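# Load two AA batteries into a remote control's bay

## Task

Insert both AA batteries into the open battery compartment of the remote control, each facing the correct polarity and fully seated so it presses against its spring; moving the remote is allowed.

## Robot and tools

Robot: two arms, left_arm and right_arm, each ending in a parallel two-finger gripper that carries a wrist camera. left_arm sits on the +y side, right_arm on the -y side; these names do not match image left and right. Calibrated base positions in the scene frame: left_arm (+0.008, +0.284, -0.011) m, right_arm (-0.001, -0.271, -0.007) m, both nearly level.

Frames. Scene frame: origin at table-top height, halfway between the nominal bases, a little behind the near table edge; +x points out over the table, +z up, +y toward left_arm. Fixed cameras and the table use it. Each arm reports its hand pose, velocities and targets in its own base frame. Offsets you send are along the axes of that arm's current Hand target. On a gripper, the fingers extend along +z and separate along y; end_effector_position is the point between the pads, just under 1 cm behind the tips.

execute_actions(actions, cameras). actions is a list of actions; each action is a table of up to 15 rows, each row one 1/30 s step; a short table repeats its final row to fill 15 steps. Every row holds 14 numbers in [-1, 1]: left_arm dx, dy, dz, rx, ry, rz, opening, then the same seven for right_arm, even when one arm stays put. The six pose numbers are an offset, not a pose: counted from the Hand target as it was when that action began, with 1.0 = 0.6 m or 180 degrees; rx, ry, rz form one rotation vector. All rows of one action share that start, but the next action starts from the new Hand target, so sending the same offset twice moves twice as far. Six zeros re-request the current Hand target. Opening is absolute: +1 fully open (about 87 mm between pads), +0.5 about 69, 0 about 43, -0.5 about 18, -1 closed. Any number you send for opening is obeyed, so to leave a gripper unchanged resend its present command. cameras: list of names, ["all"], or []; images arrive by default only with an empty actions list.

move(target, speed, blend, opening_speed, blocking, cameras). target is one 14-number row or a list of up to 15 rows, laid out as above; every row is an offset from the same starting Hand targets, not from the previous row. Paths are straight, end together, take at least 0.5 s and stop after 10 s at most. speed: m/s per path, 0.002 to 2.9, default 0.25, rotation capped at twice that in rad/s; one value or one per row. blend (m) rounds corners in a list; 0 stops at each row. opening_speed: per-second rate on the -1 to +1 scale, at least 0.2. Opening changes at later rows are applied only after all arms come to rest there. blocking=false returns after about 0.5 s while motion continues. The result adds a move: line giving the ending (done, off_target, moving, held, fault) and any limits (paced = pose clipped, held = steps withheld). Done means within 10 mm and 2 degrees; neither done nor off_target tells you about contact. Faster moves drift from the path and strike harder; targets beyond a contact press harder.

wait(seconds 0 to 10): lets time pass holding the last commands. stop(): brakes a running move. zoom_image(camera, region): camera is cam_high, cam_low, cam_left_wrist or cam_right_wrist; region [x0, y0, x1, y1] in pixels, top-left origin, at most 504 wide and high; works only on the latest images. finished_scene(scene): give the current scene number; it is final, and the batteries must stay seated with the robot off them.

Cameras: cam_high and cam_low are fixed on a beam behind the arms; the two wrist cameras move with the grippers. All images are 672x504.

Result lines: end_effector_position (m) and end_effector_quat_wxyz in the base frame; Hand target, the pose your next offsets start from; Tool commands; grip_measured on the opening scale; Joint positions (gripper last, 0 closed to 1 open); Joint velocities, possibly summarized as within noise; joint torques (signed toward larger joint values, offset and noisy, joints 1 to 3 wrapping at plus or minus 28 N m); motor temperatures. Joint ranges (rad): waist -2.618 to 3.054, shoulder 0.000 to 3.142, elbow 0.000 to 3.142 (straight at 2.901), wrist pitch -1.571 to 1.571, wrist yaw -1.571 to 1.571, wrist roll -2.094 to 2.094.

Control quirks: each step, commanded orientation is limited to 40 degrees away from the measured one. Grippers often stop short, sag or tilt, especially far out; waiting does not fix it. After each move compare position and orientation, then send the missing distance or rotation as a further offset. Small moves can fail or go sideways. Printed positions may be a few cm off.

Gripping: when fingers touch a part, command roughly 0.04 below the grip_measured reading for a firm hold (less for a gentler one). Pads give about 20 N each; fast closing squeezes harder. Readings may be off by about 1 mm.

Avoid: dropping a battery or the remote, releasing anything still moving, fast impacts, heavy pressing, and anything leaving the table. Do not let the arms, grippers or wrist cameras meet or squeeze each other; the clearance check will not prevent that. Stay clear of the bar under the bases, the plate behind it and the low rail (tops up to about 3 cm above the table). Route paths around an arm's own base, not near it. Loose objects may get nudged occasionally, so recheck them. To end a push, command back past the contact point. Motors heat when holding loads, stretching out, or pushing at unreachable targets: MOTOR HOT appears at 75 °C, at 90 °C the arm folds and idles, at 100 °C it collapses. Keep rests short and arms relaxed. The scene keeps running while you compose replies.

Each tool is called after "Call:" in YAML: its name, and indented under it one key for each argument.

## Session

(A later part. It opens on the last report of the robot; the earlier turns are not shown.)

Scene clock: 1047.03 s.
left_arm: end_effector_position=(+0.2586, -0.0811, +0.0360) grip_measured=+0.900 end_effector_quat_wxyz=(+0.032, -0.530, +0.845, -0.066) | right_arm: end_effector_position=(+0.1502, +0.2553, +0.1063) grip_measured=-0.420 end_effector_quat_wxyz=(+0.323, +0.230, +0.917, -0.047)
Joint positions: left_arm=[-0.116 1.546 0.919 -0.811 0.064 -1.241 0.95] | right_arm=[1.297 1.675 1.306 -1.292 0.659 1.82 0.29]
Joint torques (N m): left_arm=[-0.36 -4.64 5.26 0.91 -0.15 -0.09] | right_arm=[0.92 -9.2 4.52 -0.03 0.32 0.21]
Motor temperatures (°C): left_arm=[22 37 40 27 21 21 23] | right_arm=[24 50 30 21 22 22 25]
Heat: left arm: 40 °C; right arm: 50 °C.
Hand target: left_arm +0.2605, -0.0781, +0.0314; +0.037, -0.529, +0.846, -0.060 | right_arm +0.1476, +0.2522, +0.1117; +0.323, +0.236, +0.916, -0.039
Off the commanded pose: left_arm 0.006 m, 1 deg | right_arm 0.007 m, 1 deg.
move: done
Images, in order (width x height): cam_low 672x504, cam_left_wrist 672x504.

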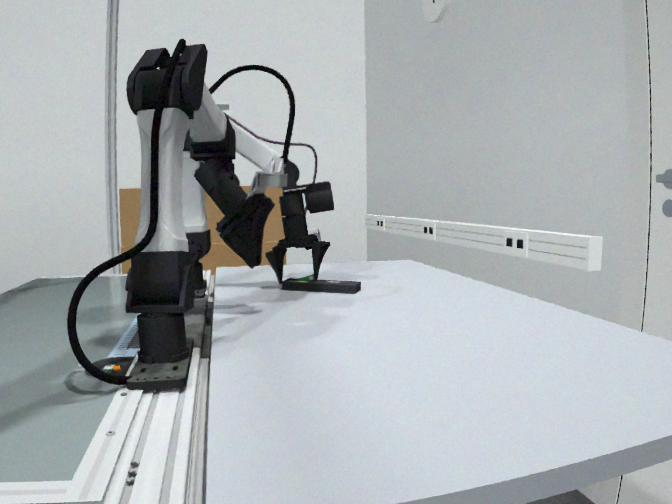

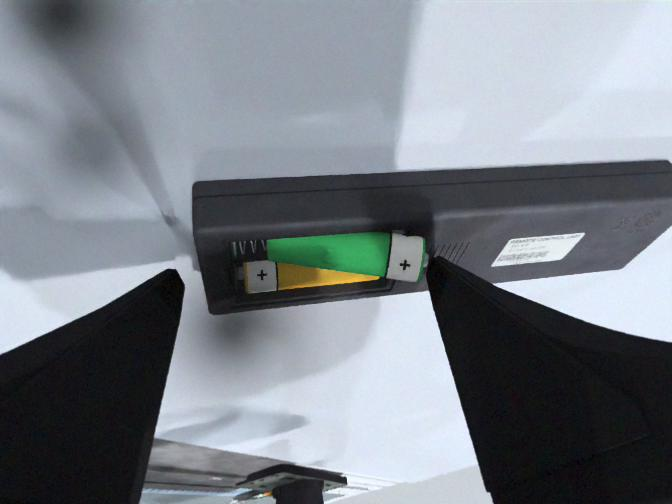

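Call:
move:
  target: [0,0,0,0,0,0,0.45,0,0,0,0,0,0,-0.42]
  opening_speed: 0.2
  cameras: ["cam_left_wrist","cam_low"]

Call:
zoom_image:
  camera: "cam_low"
  region: [240, 220, 380, 310]

Scene clock: 1053.77 s.
left_arm: end_effector_position=(+0.2598, -0.0812, +0.0361) grip_measured=+0.451 end_effector_quat_wxyz=(+0.034, -0.530, +0.845, -0.068) | right_arm: end_effector_position=(+0.1502, +0.2553, +0.1063) grip_measured=-0.420 end_effector_quat_wxyz=(+0.323, +0.230, +0.917, -0.047)
Joint positions: left_arm=[-0.116 1.546 0.919 -0.806 0.064 -1.241 0.725] | right_arm=[1.297 1.675 1.306 -1.292 0.659 1.82 0.29]
Joint torques (N m): left_arm=[-0.25 -4.64 5.56 0.82 -0.16 0] | right_arm=[0.92 -9.18 4.53 -0.03 0.32 0.21]
Heat: left arm: 40 °C; right arm: 49 °C.
Hand target: left_arm +0.2605, -0.0781, +0.0314; +0.037, -0.529, +0.846, -0.060 | right_arm +0.1476, +0.2522, +0.1117; +0.323, +0.236, +0.916, -0.039
Off the commanded pose: left_arm 0.006 m, 1 deg | right_arm 0.007 m, 1 deg.
move: done
Images, in order (width x height): cam_low 672x504, cam_left_wrist 672x504.

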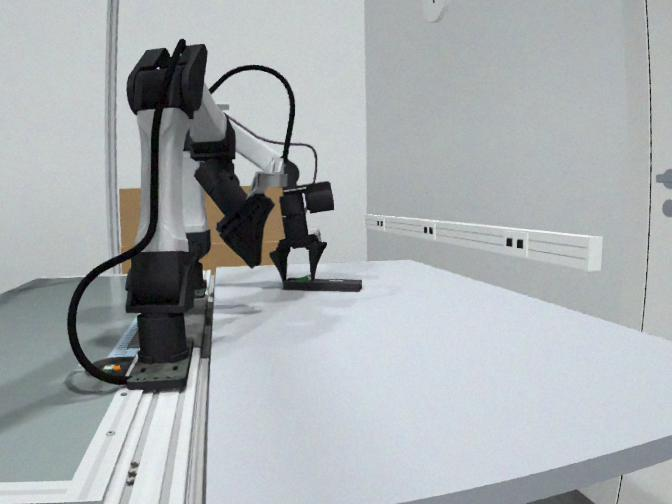

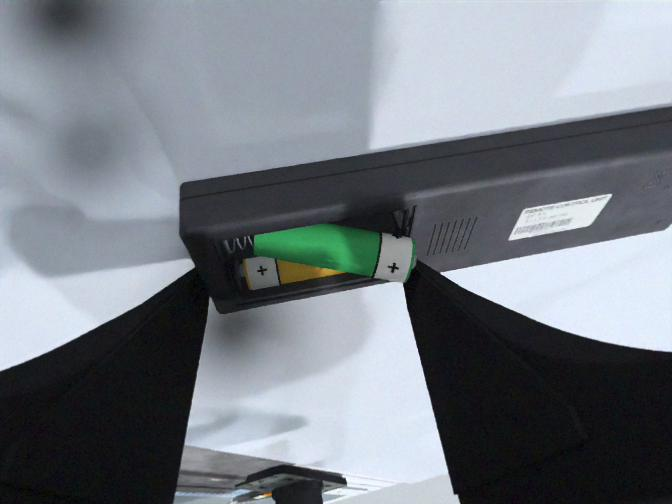

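Scaled by 3.600.

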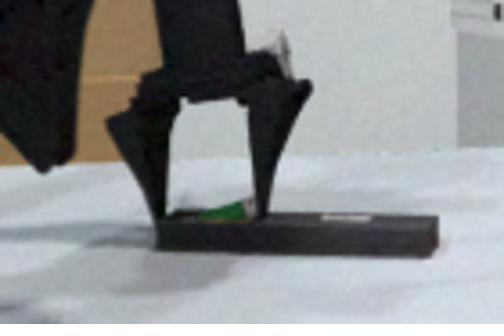

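Call:
move:
  target:
    - [0,0,0,0,0,0,0.75,0,0,0,0,0,0,-0.42]
    - [-0.015,0,0.002,0,0,-0.03,0.75,0,0,0,0,0,0,-0.42]
    - [-0.015,0,0.002,0,0,-0.03,0.42,0,0,0,0,0,0,-0.42]
  opening_speed: 0.3
  speed: 0.06
  cameras: ["cam_left_wrist","cam_low"]

Call:
zoom_image:
  camera: "cam_left_wrist"
  region: [160, 170, 460, 330]

Scene clock: 1062.60 s.
left_arm: end_effector_position=(+0.2636, -0.0745, +0.0349) grip_measured=+0.421 end_effector_quat_wxyz=(+0.034, -0.559, +0.825, -0.069) | right_arm: end_effector_position=(+0.1502, +0.2553, +0.1063) grip_measured=-0.420 end_effector_quat_wxyz=(+0.323, +0.230, +0.917, -0.047)
Joint positions: left_arm=[-0.088 1.546 0.912 -0.797 0.064 -1.284 0.711] | right_arm=[1.297 1.675 1.306 -1.292 0.659 1.82 0.29]
Joint torques (N m): left_arm=[0.4 -4.59 5.5 0.83 -0.14 -0.17] | right_arm=[0.92 -9.2 4.52 -0.03 0.32 0.21]
Heat: left arm: 39 °C; right arm: 49 °C.
Hand target: left_arm +0.2645, -0.0701, +0.0302; +0.034, -0.568, +0.820, -0.062 | right_arm +0.1476, +0.2522, +0.1117; +0.323, +0.236, +0.916, -0.039
Off the commanded pose: left_arm 0.007 m, 1 deg | right_arm 0.007 m, 1 deg.
move: done
Images, in order (width x height): cam_low 672x504, cam_left_wrist 672x504.

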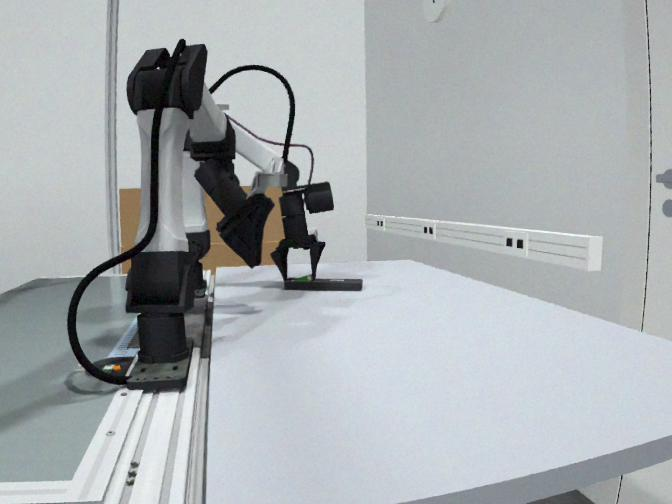

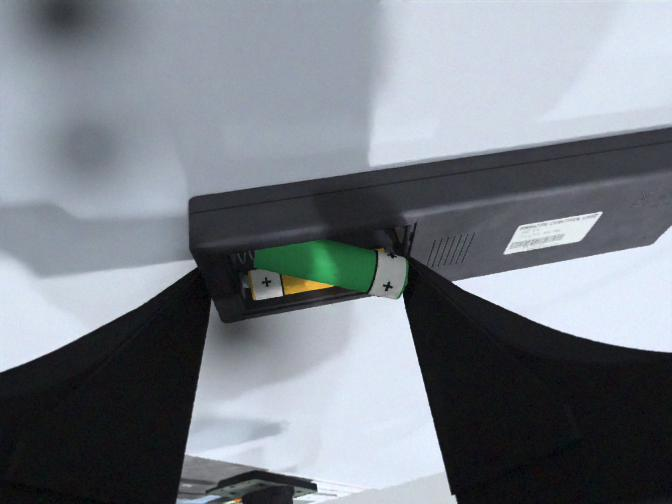

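Scaled by 1.680.

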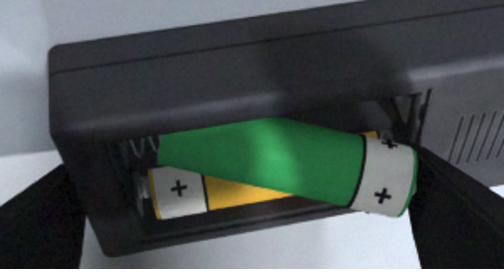

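Call:
move:
  target:
    - [0,0,0,0,0,0,0.75,0,0,0,0,0,0,-0.42]
    - [0.02,0,0,0,0,-0.02,0.75,0,0,0,0,0,0,-0.42]
    - [0.02,0,0.00,0,0,-0.02,0.48,0,0,0,0,0,0,-0.42]
  opening_speed: 0.3
  speed: 0.06
  cameras: ["cam_left_wrist","cam_low"]

Call:
zoom_image:
  camera: "cam_left_wrist"
  region: [160, 170, 460, 330]

Scene clock: 1071.03 s.
left_arm: end_effector_position=(+0.2650, -0.0829, +0.0338) grip_measured=+0.482 end_effector_quat_wxyz=(+0.031, -0.592, +0.802, -0.073) | right_arm: end_effector_position=(+0.1502, +0.2553, +0.1063) grip_measured=-0.420 end_effector_quat_wxyz=(+0.323, +0.230, +0.917, -0.047)
Joint positions: left_arm=[-0.114 1.542 0.9 -0.784 0.064 -1.392 0.741] | right_arm=[1.297 1.675 1.306 -1.292 0.659 1.82 0.29]
Joint torques (N m): left_arm=[-1.14 -5.94 4.41 0.72 -0.15 -0.15] | right_arm=[0.92 -9.2 4.52 -0.03 0.32 0.21]
Heat: left arm: 39 °C; right arm: 48 °C.
Hand target: left_arm +0.2604, -0.0813, +0.0305; +0.033, -0.594, +0.801, -0.063 | right_arm +0.1476, +0.2522, +0.1117; +0.323, +0.236, +0.916, -0.039
Off the commanded pose: left_arm 0.006 m, 1 deg | right_arm 0.007 m, 1 deg.
move: done
Images, in order (width x height): cam_low 672x504, cam_left_wrist 672x504.

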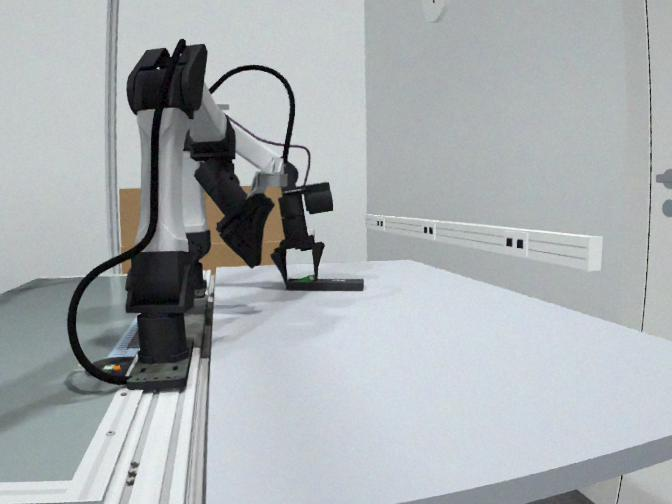

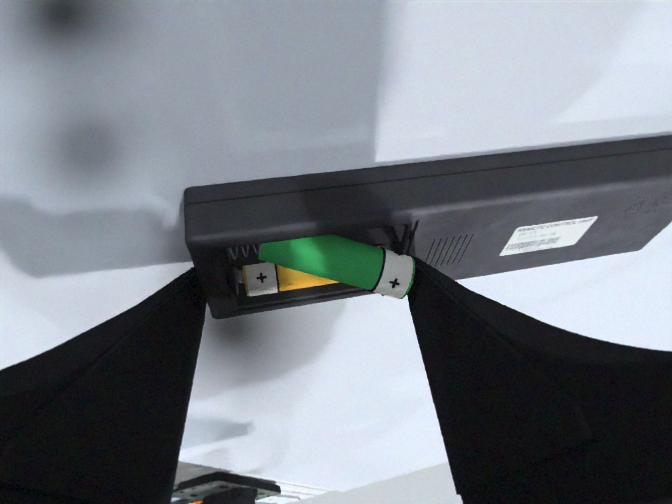

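Scaled by 1.680.

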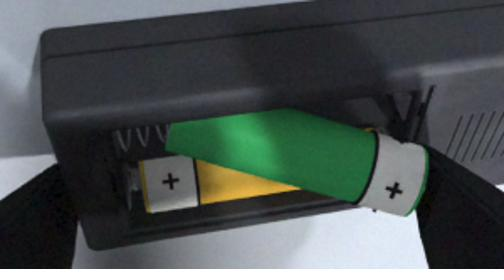

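Call:
move:
  target:
    - [0,0,0,0,0,0,0.75,0,0,0,0,0,0,-0.42]
    - [0,0,-0.1,0,0,0,0.75,0,0,0,0,0,0,-0.42]
    - [0.013,-0.073,-0.11,0.064,-0.082,0.482,-0.3,0,0,0,0,0,0,-0.42]
  speed: 0.15
  cameras: ["cam_left_wrist","cam_low"]

Scene clock: 1089.50 s.
left_arm: end_effector_position=(+0.2835, -0.0950, +0.0955) grip_measured=-0.300 end_effector_quat_wxyz=(+0.195, +0.113, +0.974, -0.026) | right_arm: end_effector_position=(+0.1502, +0.2553, +0.1063) grip_measured=-0.420 end_effector_quat_wxyz=(+0.323, +0.230, +0.917, -0.047)
Joint positions: left_arm=[-0.329 1.462 1.087 -0.801 -0.031 -0.091 0.35] | right_arm=[1.297 1.675 1.306 -1.292 0.659 1.82 0.29]
Joint torques (N m): left_arm=[-0.85 -5.87 7.62 1.44 0 0] | right_arm=[0.92 -9.18 4.52 -0.03 0.32 0.21]
Heat: left arm: 39 °C; right arm: 47 °C.
Hand target: left_arm +0.2912, -0.0973, +0.1020; +0.213, +0.119, +0.969, -0.026 | right_arm +0.1476, +0.2522, +0.1117; +0.323, +0.236, +0.916, -0.039
Off the commanded pose: left_arm 0.010 m, 2 deg | right_arm 0.007 m, 1 deg.
move: done
Images, in order (width x height): cam_low 672x504, cam_left_wrist 672x504.

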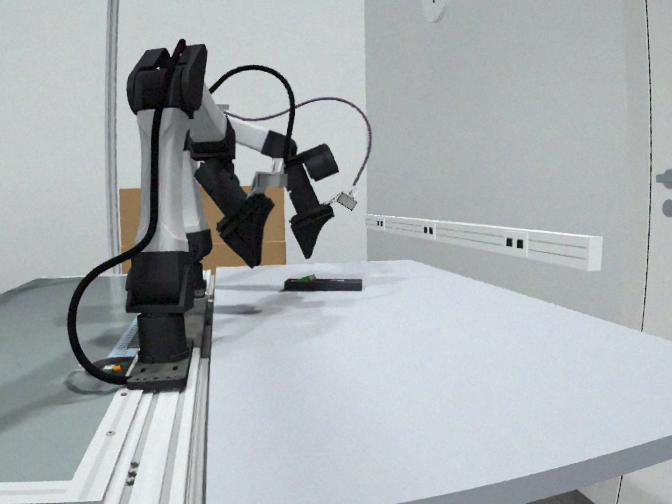

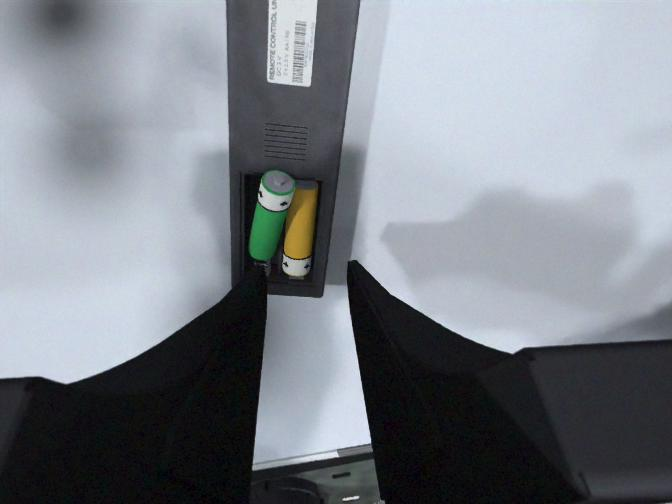

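Call:
move:
  target: [0.02,0.035,0.042,0,0,0,-0.35,0,0,0,0,0,0,-0.42]
  speed: 0.12
  cameras: ["cam_left_wrist"]

Scene clock: 1094.23 s.
left_arm: end_effector_position=(+0.2924, -0.0764, +0.0762) grip_measured=-0.350 end_effector_quat_wxyz=(+0.210, +0.116, +0.971, -0.021) | right_arm: end_effector_position=(+0.1502, +0.2553, +0.1063) grip_measured=-0.420 end_effector_quat_wxyz=(+0.323, +0.230, +0.917, -0.047)
Joint positions: left_arm=[-0.264 1.462 1.001 -0.686 -0.019 -0.021 0.325] | right_arm=[1.297 1.675 1.306 -1.292 0.659 1.82 0.29]
Joint torques (N m): left_arm=[0.21 -4.7 6.11 1.48 0.27 0.04] | right_arm=[0.94 -9.2 4.52 -0.04 0.32 0.21]
Heat: left arm: 40 °C; right arm: 47 °C.
Hand target: left_arm +0.2959, -0.0768, +0.0741; +0.213, +0.119, +0.969, -0.026 | right_arm +0.1476, +0.2522, +0.1117; +0.323, +0.236, +0.916, -0.039
Off the commanded pose: left_arm 0.004 m, 1 deg | right_arm 0.007 m, 1 deg.
move: done
Images, in order (width x height): cam_left_wrist 672x504.

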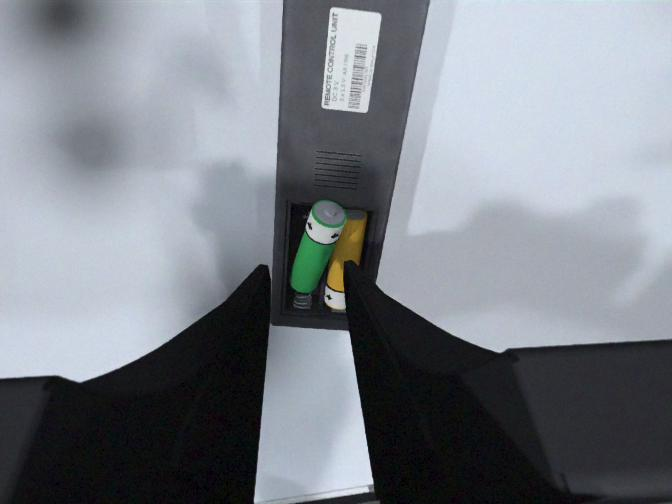

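Call:
move:
  target: [0.032,-0.008,0.0475,0,0,0,-0.35,0,0,0,0,0,0,-0.42]
  speed: 0.08
  cameras: ["cam_left_wrist"]

Call:
move:
  target: [0,0,0,0,0,0,-0.72,0,0,0,0,0,0,-0.42]
  opening_speed: 0.5
  cameras: ["cam_left_wrist"]

Scene clock: 1099.37 s.
left_arm: end_effector_position=(+0.2873, -0.0766, +0.0430) grip_measured=-0.350 end_effector_quat_wxyz=(+0.210, +0.119, +0.970, -0.021) | right_arm: end_effector_position=(+0.1502, +0.2553, +0.1063) grip_measured=-0.420 end_effector_quat_wxyz=(+0.323, +0.230, +0.917, -0.047)
Joint positions: left_arm=[-0.268 1.481 0.88 -0.545 -0.018 -0.021 0.325] | right_arm=[1.297 1.675 1.306 -1.292 0.659 1.82 0.29]
Joint torques (N m): left_arm=[-0.91 -4.55 5.64 1.65 0.15 -0.16] | right_arm=[0.91 -9.2 4.52 -0.03 0.32 0.21]
Heat: left arm: 40 °C; right arm: 47 °C.
Hand target: left_arm +0.2895, -0.0801, +0.0403; +0.214, +0.119, +0.969, -0.026 | right_arm +0.1476, +0.2522, +0.1117; +0.323, +0.236, +0.916, -0.039
Off the commanded pose: left_arm 0.005 m, 1 deg | right_arm 0.007 m, 1 deg.
move: done
Images, in order (width x height): cam_left_wrist 672x504.

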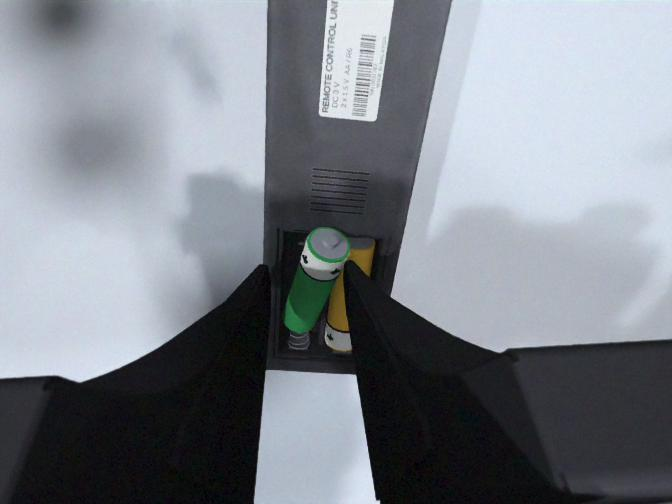

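Scene clock: 1100.33 s.
left_arm: end_effector_position=(+0.2877, -0.0767, +0.0431) grip_measured=-0.620 end_effector_quat_wxyz=(+0.211, +0.119, +0.970, -0.022) | right_arm: end_effector_position=(+0.1502, +0.2553, +0.1063) grip_measured=-0.420 end_effector_quat_wxyz=(+0.323, +0.230, +0.917, -0.047)
Joint positions: left_arm=[-0.268 1.481 0.88 -0.543 -0.018 -0.021 0.19] | right_arm=[1.297 1.675 1.306 -1.292 0.659 1.82 0.29]
Joint torques (N m): left_arm=[-0.98 -4.57 5.74 1.58 0.13 -0.14] | right_arm=[0.92 -9.18 4.52 -0.03 0.32 0.21]
Heat: left arm: 40 °C; right arm: 47 °C.
Hand target: left_arm +0.2895, -0.0801, +0.0403; +0.213, +0.119, +0.969, -0.026 | right_arm +0.1476, +0.2522, +0.1117; +0.323, +0.236, +0.916, -0.039
Off the commanded pose: left_arm 0.005 m, 1 deg | right_arm 0.007 m, 1 deg.
move: done
Images, in order (width x height): cam_left_wrist 672x504.

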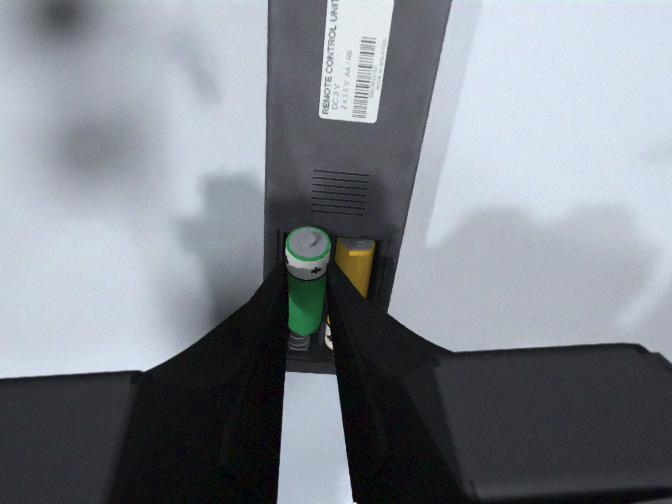

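Call:
move:
  target:
    - [0.018,0.004,-0.006,0,0,0,-0.75,0,0,0,0,0,0,-0.42]
    - [0.03,0.004,0.02,0,0,0,-0.75,0,0,0,0,0,0,-0.42]
  speed: 0.1
  cameras: ["cam_left_wrist","cam_low"]

Call:
zoom_image:
  camera: "cam_low"
  region: [240, 220, 380, 310]

Scene clock: 1109.17 s.
left_arm: end_effector_position=(+0.2865, -0.0764, +0.0410) grip_measured=-0.620 end_effector_quat_wxyz=(+0.234, +0.118, +0.965, -0.025) | right_arm: end_effector_position=(+0.1502, +0.2553, +0.1063) grip_measured=-0.420 end_effector_quat_wxyz=(+0.323, +0.230, +0.917, -0.047)
Joint positions: left_arm=[-0.268 1.437 0.818 -0.476 -0.018 -0.021 0.19] | right_arm=[1.297 1.675 1.306 -1.292 0.659 1.82 0.29]
Joint torques (N m): left_arm=[-0.02 -2.13 3.22 1.76 0.18 -0.02] | right_arm=[0.92 -9.2 4.51 -0.04 0.32 0.21]
Heat: left arm: 39 °C; right arm: 47 °C.
Hand target: left_arm +0.2791, -0.0751, +0.0218; +0.213, +0.119, +0.969, -0.026 | right_arm +0.1476, +0.2522, +0.1117; +0.323, +0.236, +0.916, -0.039
Off the commanded pose: left_arm 0.021 m, 2 deg | right_arm 0.007 m, 1 deg.
move: off_target (left_arm)
Images, in order (width x height): cam_low 672x504, cam_left_wrist 672x504.

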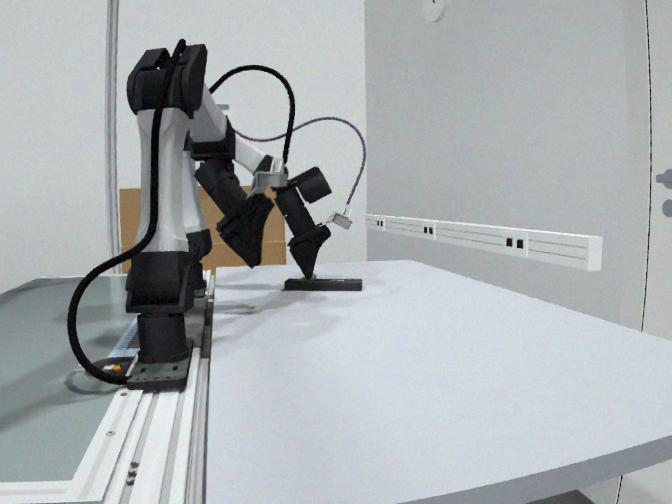

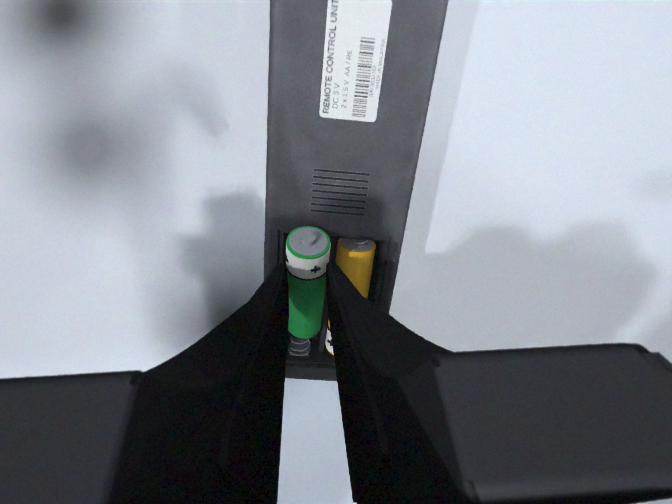

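Scaled by 3.600.

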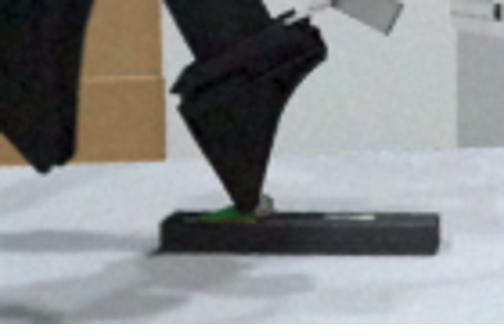

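Call:
move:
  target:
    - [0,0,0,0,0,0,-0.75,-0.276,0.275,0.1734,-0.256,0.007,-0.3525,-1]
    - [0,0,0,0,0,0,-0.75,-0.105,0.483,0.103,-0.256,0.007,-0.3525,-1]
  speed: 0.15
  cameras: ["cam_high","cam_low","cam_right_wrist"]

Call:
zoom_image:
  camera: "cam_high"
  region: [310, 220, 470, 370]

Scene clock: 1132.60 s.
left_arm: end_effector_position=(+0.2865, -0.0764, +0.0410) grip_measured=-0.620 end_effector_quat_wxyz=(+0.234, +0.118, +0.965, -0.025) | right_arm: end_effector_position=(+0.3673, +0.3828, +0.1249) grip_measured=-0.968 end_effector_quat_wxyz=(+0.296, -0.426, +0.841, +0.154)
Joint positions: left_arm=[-0.268 1.437 0.818 -0.476 -0.018 -0.021 0.19] | right_arm=[0.781 2.108 1.888 -0.677 -0.105 -0.12 0.016]
Joint torques (N m): left_arm=[-0.18 -2.17 2.97 1.72 0.14 -0.08] | right_arm=[-0.38 -12.19 5.98 1.62 -0.17 0.04]
Heat: left arm: 37 °C; right arm: 47 °C.
Hand target: left_arm +0.2791, -0.0751, +0.0218; +0.213, +0.119, +0.969, -0.026 | right_arm +0.3705, +0.3784, +0.1262; +0.298, -0.422, +0.843, +0.153 (not the last commanded pose)
Off the commanded pose: left_arm 0.021 m, 2 deg | right_arm 0.087 m, 3 deg.
move: held (right_arm; a check stopped the path), off_target (left_arm); path passed 1 of 2 targets; limits=held
pose unreachable (right arm): on one or more control steps of this call, first in action 0 (counted from 0), this arm could not follow its commanded pose, so it was not sent that pose on those steps. It may still have moved: this result reports where it is.
cause: moving toward the commanded pose would bring a part of the arm too close to another arm (this arm's gripper housing and the left arm's wrist (the part past joint 4), 18 mm apart when this arm was first held).
Images, in order (width x height): cam_high 672x504, cam_low 672x504, cam_right_wrist 672x504.

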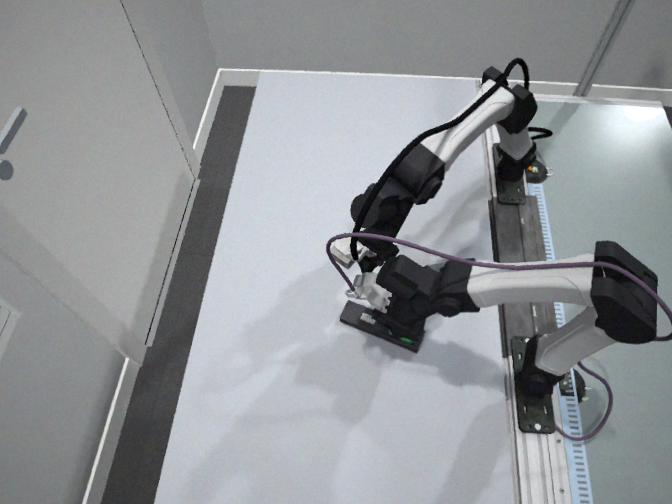

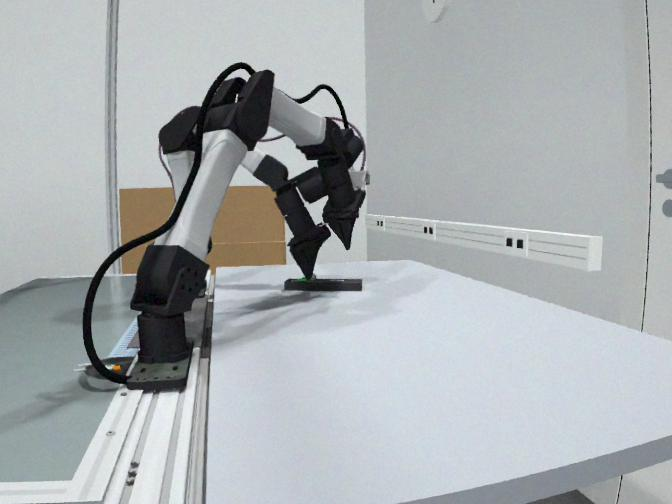

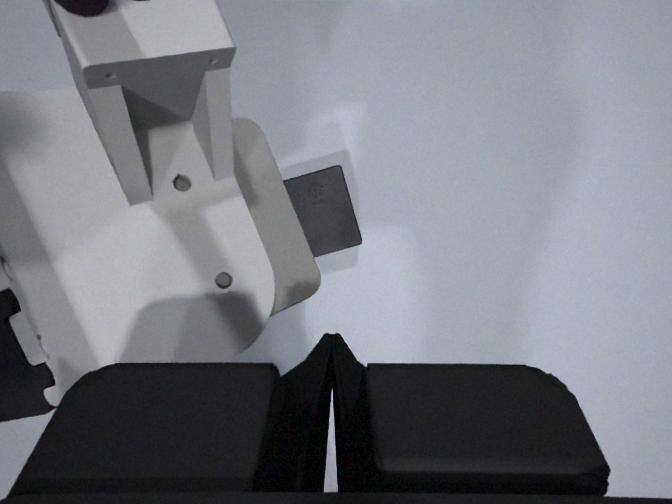

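Scaled by 3.150.

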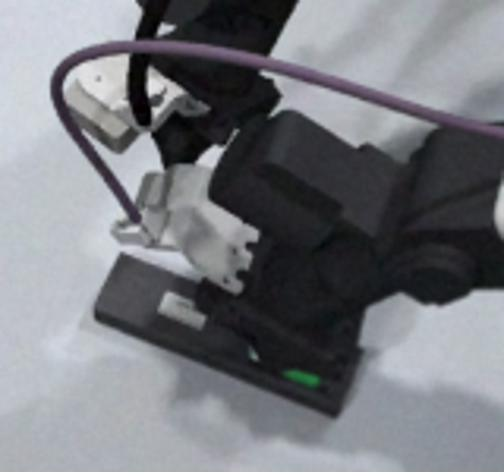

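Call:
move:
  target:
    - [0,0,0,0,0,0,-0.75,0.16,-0.19,-0.178,0,0,0,-1]
    - [0,0,0,0,0,0,-0.42,0.16,-0.19,-0.178,0,0,0,-1]
    - [-0.03,0,-0.09,0,0,0,-0.42,0.16,-0.19,-0.178,0,0,0,-1]
    - [-0.03,0,-0.09,0,0,0,-0.75,0.16,-0.19,-0.178,0,0,0,-1]
  speed: 0.12
  opening_speed: 0.8
  cameras: ["cam_left_wrist","cam_low"]

Call:
zoom_image:
  camera: "cam_low"
  region: [240, 220, 380, 310]

Scene clock: 1144.63 s.
left_arm: end_effector_position=(+0.2655, -0.0725, +0.0673) grip_measured=-0.750 end_effector_quat_wxyz=(+0.195, +0.120, +0.973, -0.025) | right_arm: end_effector_position=(+0.3797, +0.1988, +0.1364) grip_measured=-0.968 end_effector_quat_wxyz=(+0.285, -0.420, +0.849, +0.150)
Joint positions: left_arm=[-0.268 1.389 0.911 -0.696 -0.008 -0.022 0.125] | right_arm=[0.389 1.769 1.49 -0.714 -0.328 -0.432 0.016]
Joint torques (N m): left_arm=[-0.36 -5.79 8.38 1.25 0.11 -0.07] | right_arm=[-0.05 -11.81 5.57 1.43 -0.43 -0.05]
Heat: left arm: 37 °C; right arm: 49 °C.
Hand target: left_arm +0.2730, -0.0735, +0.0784; +0.214, +0.119, +0.969, -0.026 | right_arm +0.3774, +0.1964, +0.1479; +0.298, -0.422, +0.843, +0.153
Off the commanded pose: left_arm 0.013 m, 2 deg | right_arm 0.012 m, 2 deg.
move: off_target (left_arm, right_arm); target 2's new opening was sent with left_arm's hand 0.021 m and 3 deg from that target; target 4's new opening was sent with left_arm's hand 0.013 m and 2 deg from that target
Images, in order (width x height): cam_low 672x504, cam_left_wrist 672x504.

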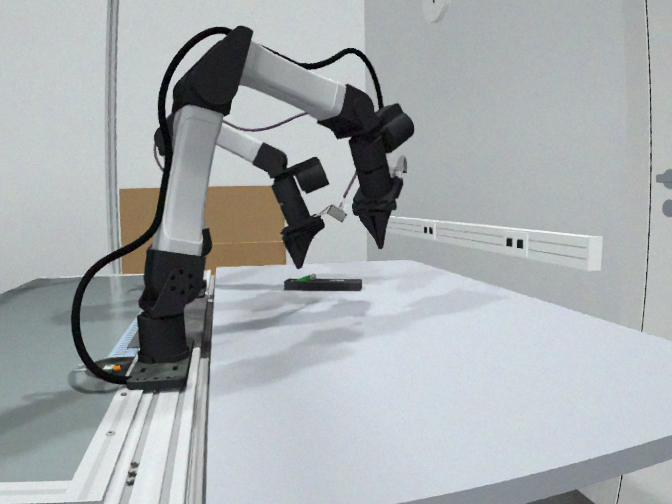

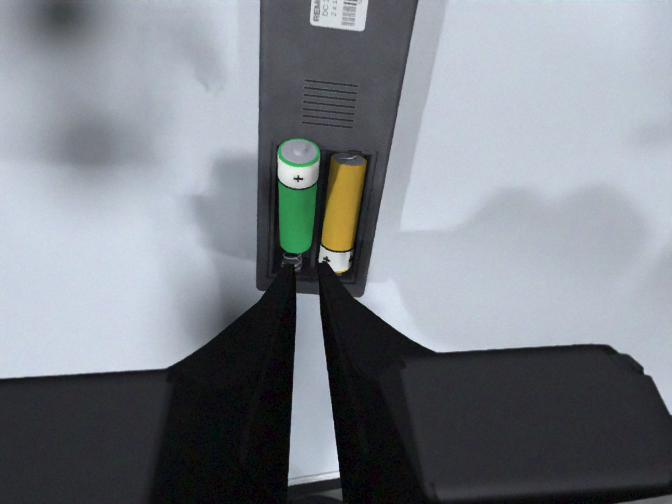

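Scaled by 3.600.

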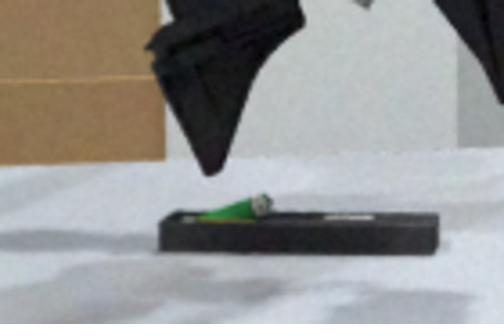

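Call:
move:
  target: [-0.0133,0.011,-0.049,-0.065,0.080,-0.464,0.9,0,0,0,0,0,0,-1]
  speed: 0.15

Call:
move:
  target: [0,-0.006,0.121,0,0,0,0.9,0,0,0,0,0,0,-1]
  speed: 0.08
  cameras: ["cam_left_wrist","cam_low"]

Call:
zoom_image:
  camera: "cam_low"
  region: [240, 220, 380, 310]

Scene clock: 1160.20 s.
left_arm: end_effector_position=(+0.2630, -0.0657, +0.1034) grip_measured=+0.900 end_effector_quat_wxyz=(+0.039, -0.564, +0.824, -0.050) | right_arm: end_effector_position=(+0.3797, +0.1988, +0.1364) grip_measured=-0.968 end_effector_quat_wxyz=(+0.285, -0.420, +0.849, +0.150)
Joint positions: left_arm=[-0.079 1.486 1.145 -1.107 0.028 -1.281 0.95] | right_arm=[0.389 1.769 1.49 -0.714 -0.328 -0.432 0.016]
Joint torques (N m): left_arm=[0.39 -4.36 8.38 0.65 0.15 -0.17] | right_arm=[-0.05 -11.82 5.57 1.43 -0.42 -0.05]
Heat: left arm: 38 °C; right arm: 51 °C.
Hand target: left_arm +0.2695, -0.0660, +0.1084; +0.039, -0.572, +0.817, -0.057 | right_arm +0.3774, +0.1964, +0.1479; +0.298, -0.422, +0.843, +0.153
Off the commanded pose: left_arm 0.008 m, 1 deg | right_arm 0.012 m, 2 deg.
move: off_target (right_arm)

Scene clock: 1161.57 s.
left_arm: end_effector_position=(+0.2767, -0.0669, +0.0389) grip_measured=+0.900 end_effector_quat_wxyz=(+0.036, -0.569, +0.820, -0.047) | right_arm: end_effector_position=(+0.3797, +0.1988, +0.1364) grip_measured=-0.968 end_effector_quat_wxyz=(+0.285, -0.420, +0.849, +0.150)
Joint positions: left_arm=[-0.079 1.602 0.995 -0.848 0.028 -1.295 0.95] | right_arm=[0.389 1.769 1.49 -0.714 -0.328 -0.432 0.016]
Joint torques (N m): left_arm=[-0.81 -5.18 5.61 1 0.15 -0.18] | right_arm=[-0.05 -11.82 5.57 1.43 -0.43 -0.05]
Heat: left arm: 38 °C; right arm: 52 °C.
Hand target: left_arm +0.2824, -0.0707, +0.0369; +0.039, -0.572, +0.817, -0.057 | right_arm +0.3774, +0.1964, +0.1479; +0.298, -0.422, +0.843, +0.153
Off the commanded pose: left_arm 0.007 m, 1 deg | right_arm 0.012 m, 2 deg.
move: off_target (right_arm)
Images, in order (width x height): cam_low 672x504, cam_left_wrist 672x504.

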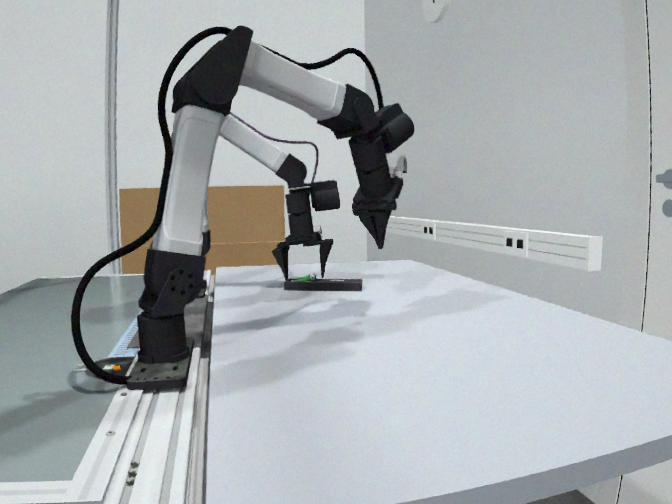

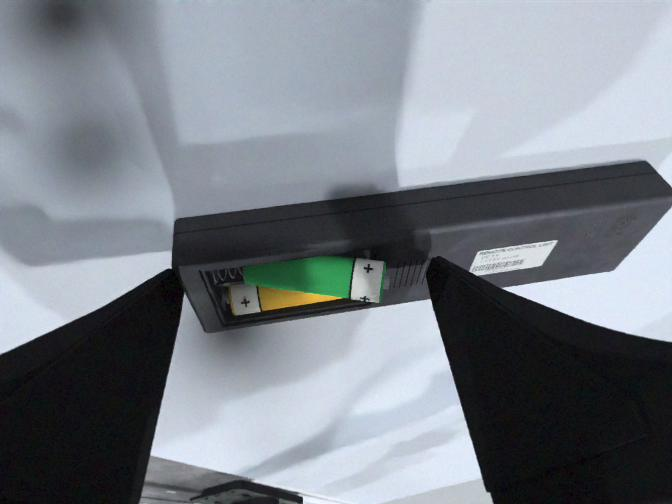

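Scaled by 3.600.

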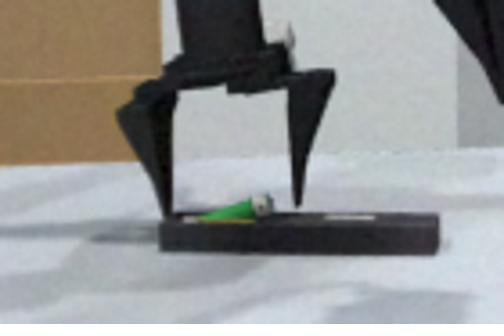

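Call:
move:
  target:
    - [0,0,-0.02,0,0,0,0.9,0,0,0,0,0,0,-1]
    - [0.009,0.017,-0.02,0,0,-0.03,0.9,0,0,0,0,0,0,-1]
    - [0.009,0.017,0.007,0,0,-0.03,0.9,0,0,0,0,0,0,-1]
  speed: 0.08
  cameras: ["cam_left_wrist","cam_low"]

Call:
zoom_image:
  camera: "cam_low"
  region: [240, 220, 380, 310]

Scene clock: 1169.67 s.
left_arm: end_effector_position=(+0.2713, -0.0697, +0.0348) grip_measured=+0.900 end_effector_quat_wxyz=(+0.040, -0.607, +0.792, -0.056) | right_arm: end_effector_position=(+0.3797, +0.1988, +0.1364) grip_measured=-0.968 end_effector_quat_wxyz=(+0.285, -0.420, +0.849, +0.150)
Joint positions: left_arm=[-0.086 1.559 0.93 -0.807 0.029 -1.397 0.95] | right_arm=[0.389 1.769 1.49 -0.714 -0.328 -0.432 0.016]
Joint torques (N m): left_arm=[-0.83 -4.78 4.86 0.84 0.09 -0.13] | right_arm=[-0.05 -11.82 5.59 1.43 -0.42 -0.05]
Heat: left arm: 38 °C; right arm: 52 °C.
Hand target: left_arm +0.2716, -0.0725, +0.0314; +0.037, -0.610, +0.789, -0.059 | right_arm +0.3774, +0.1964, +0.1479; +0.298, -0.422, +0.843, +0.153
Off the commanded pose: left_arm 0.004 m, 1 deg | right_arm 0.012 m, 2 deg.
move: off_target (right_arm)
Images, in order (width x height): cam_low 672x504, cam_left_wrist 672x504.

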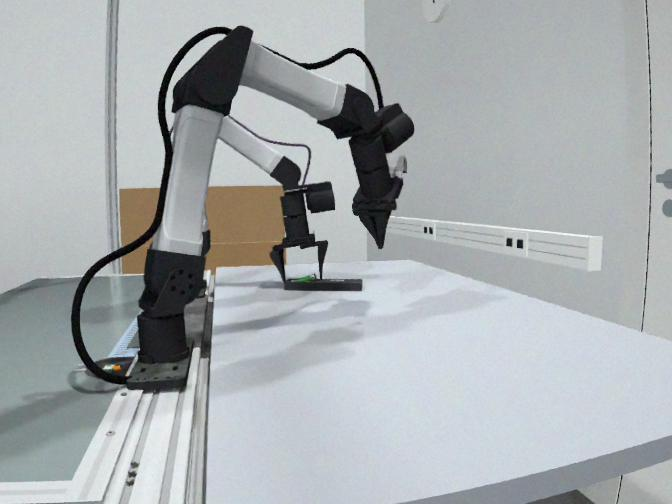

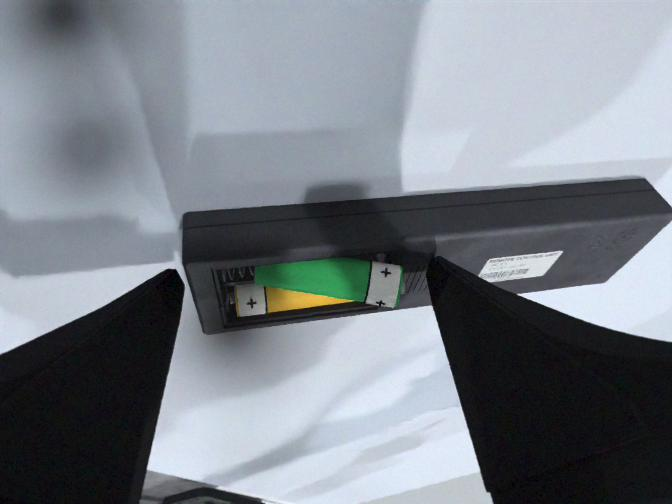

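Scaled by 3.600.

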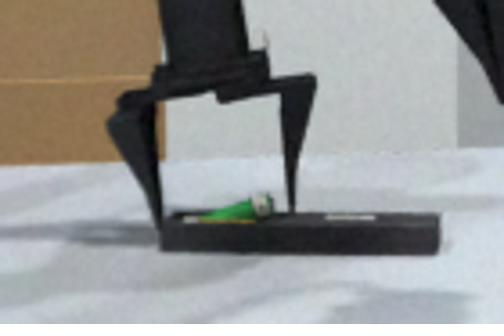

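Call:
move:
  target:
    - [0.012,0,0,0,0,0,0.9,0,0,0,0,0,0,-1]
    - [0.012,0,0,0,0,0,0.5,0,0,0,0,0,0,-1]
  speed: 0.05
  opening_speed: 0.25
  cameras: ["cam_left_wrist","cam_low"]

Call:
zoom_image:
  camera: "cam_left_wrist"
  region: [160, 180, 460, 340]

Scene clock: 1175.77 s.
left_arm: end_effector_position=(+0.2703, -0.0784, +0.0342) grip_measured=+0.502 end_effector_quat_wxyz=(+0.036, -0.607, +0.791, -0.060) | right_arm: end_effector_position=(+0.3797, +0.1988, +0.1364) grip_measured=-0.968 end_effector_quat_wxyz=(+0.285, -0.420, +0.849, +0.150)
Joint positions: left_arm=[-0.113 1.559 0.925 -0.801 0.036 -1.425 0.751] | right_arm=[0.389 1.769 1.49 -0.714 -0.328 -0.432 0.016]
Joint torques (N m): left_arm=[-0.98 -5.42 4.93 0.83 0.01 -0.15] | right_arm=[-0.05 -11.82 5.57 1.43 -0.43 -0.05]
Heat: left arm: 38 °C; right arm: 53 °C.
Hand target: left_arm +0.2697, -0.0794, +0.0314; +0.037, -0.610, +0.789, -0.059 | right_arm +0.3774, +0.1964, +0.1479; +0.298, -0.422, +0.843, +0.153
Off the commanded pose: left_arm 0.003 m, 0 deg | right_arm 0.012 m, 2 deg.
move: off_target (right_arm)
Images, in order (width x height): cam_low 672x504, cam_left_wrist 672x504.

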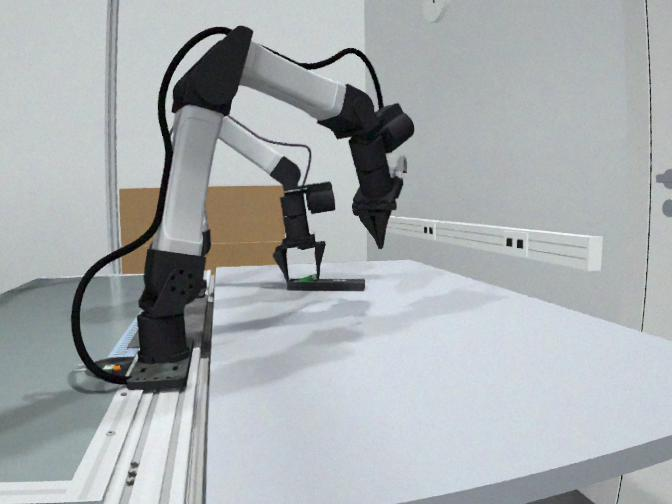

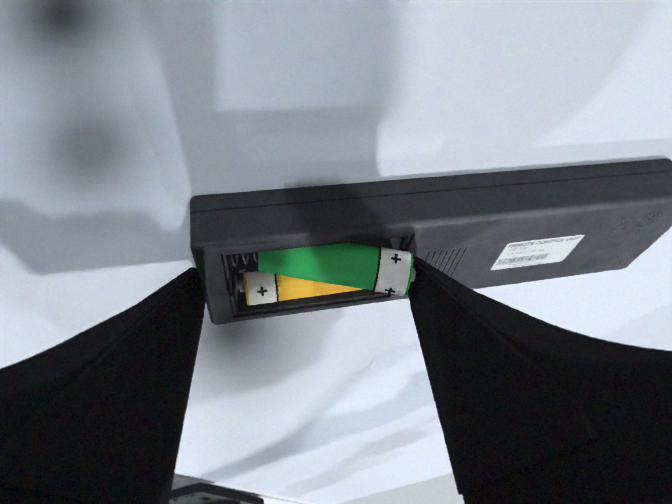

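Scaled by 1.680.

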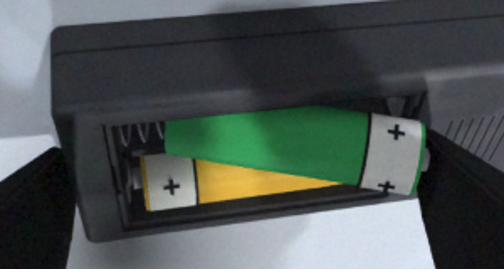

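Call:
move:
  target: [0.003,0,0,0,0,0,0.38,0,0,0,0,0,0,-1]
  speed: 0.05
  opening_speed: 0.2
  cameras: ["cam_left_wrist","cam_low"]

Call:
zoom_image:
  camera: "cam_left_wrist"
  region: [160, 180, 460, 340]

Call:
zoom_image:
  camera: "cam_low"
  region: [240, 220, 380, 310]

Scene clock: 1180.43 s.
left_arm: end_effector_position=(+0.2707, -0.0814, +0.0342) grip_measured=+0.381 end_effector_quat_wxyz=(+0.037, -0.605, +0.793, -0.062) | right_arm: end_effector_position=(+0.3797, +0.1988, +0.1364) grip_measured=-0.968 end_effector_quat_wxyz=(+0.285, -0.420, +0.849, +0.150)
Joint positions: left_arm=[-0.123 1.559 0.924 -0.795 0.037 -1.43 0.691] | right_arm=[0.389 1.769 1.49 -0.714 -0.328 -0.432 0.016]
Joint torques (N m): left_arm=[-0.43 -5.04 4.88 0.8 -0.06 -0.19] | right_arm=[-0.05 -11.81 5.59 1.43 -0.43 -0.06]
Heat: left arm: 38 °C; right arm: 53 °C.
Hand target: left_arm +0.2693, -0.0812, +0.0315; +0.037, -0.610, +0.790, -0.059 | right_arm +0.3774, +0.1964, +0.1479; +0.298, -0.422, +0.843, +0.153
Off the commanded pose: left_arm 0.003 m, 1 deg | right_arm 0.012 m, 2 deg.
move: off_target (right_arm)
Images, in order (width x height): cam_low 672x504, cam_left_wrist 672x504.

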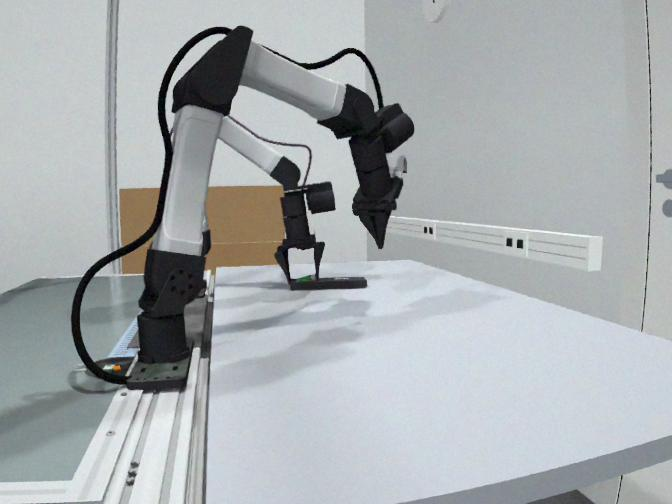

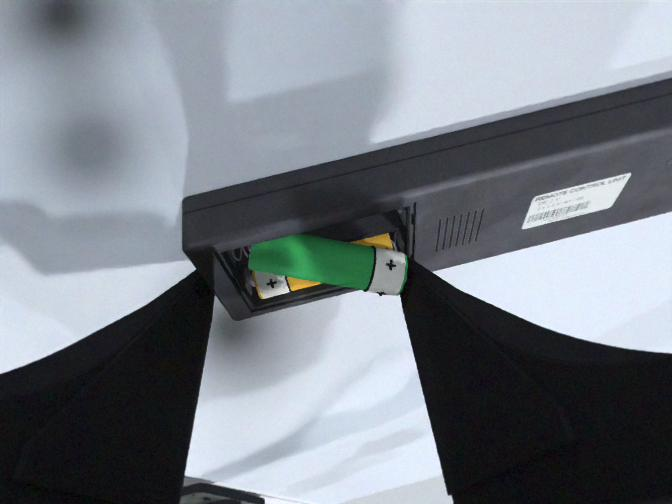

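Scaled by 1.680.

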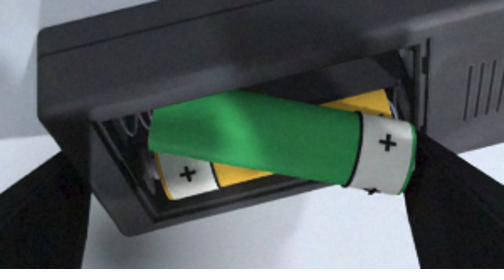

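Scaled by 3.600.

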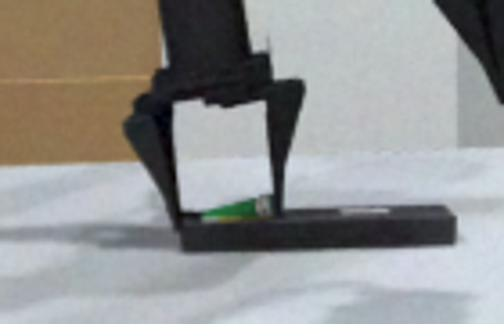

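Call:
move:
  target:
    - [0,0,0,0,0,0,0.75,0,0,0,0,0,0,-1]
    - [0,0,-0.08,0,0,0,0.75,0,0,0,0,0,0,-1]
    - [0.007,-0.054,-0.08,0.059,-0.087,0.45,-0.35,0,0,0,0,0,0,-1]
  speed: 0.15
  opening_speed: 1
  cameras: ["cam_left_wrist"]

Scene clock: 1210.53 s.
left_arm: end_effector_position=(+0.2886, -0.0919, +0.0772) grip_measured=-0.350 end_effector_quat_wxyz=(+0.195, +0.045, +0.980, -0.015) | right_arm: end_effector_position=(+0.3797, +0.1988, +0.1364) grip_measured=-0.968 end_effector_quat_wxyz=(+0.285, -0.420, +0.849, +0.150)
Joint positions: left_arm=[-0.324 1.494 1.042 -0.732 -0.078 -0.216 0.325] | right_arm=[0.389 1.769 1.49 -0.714 -0.328 -0.432 0.016]
Joint torques (N m): left_arm=[-0.75 -7.57 5.85 1.46 -0.17 0.05] | right_arm=[-0.05 -11.82 5.59 1.43 -0.43 -0.05]
Heat: left arm: 38 °C; right arm: 54 °C.
Hand target: left_arm +0.2930, -0.0910, +0.0835; +0.216, +0.050, +0.975, -0.011 | right_arm +0.3774, +0.1964, +0.1479; +0.298, -0.422, +0.843, +0.153
Off the commanded pose: left_arm 0.008 m, 2 deg | right_arm 0.012 m, 2 deg.
move: off_target (right_arm); target 3's new opening was sent with left_arm's hand 0.008 m and 3 deg from that target
Images, in order (width x height): cam_left_wrist 672x504.

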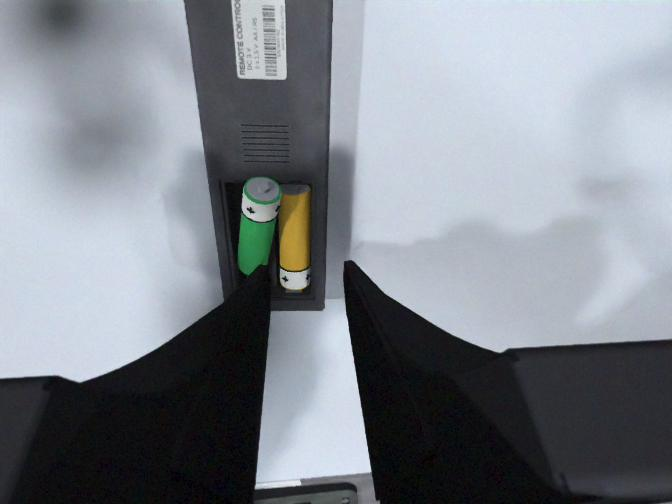

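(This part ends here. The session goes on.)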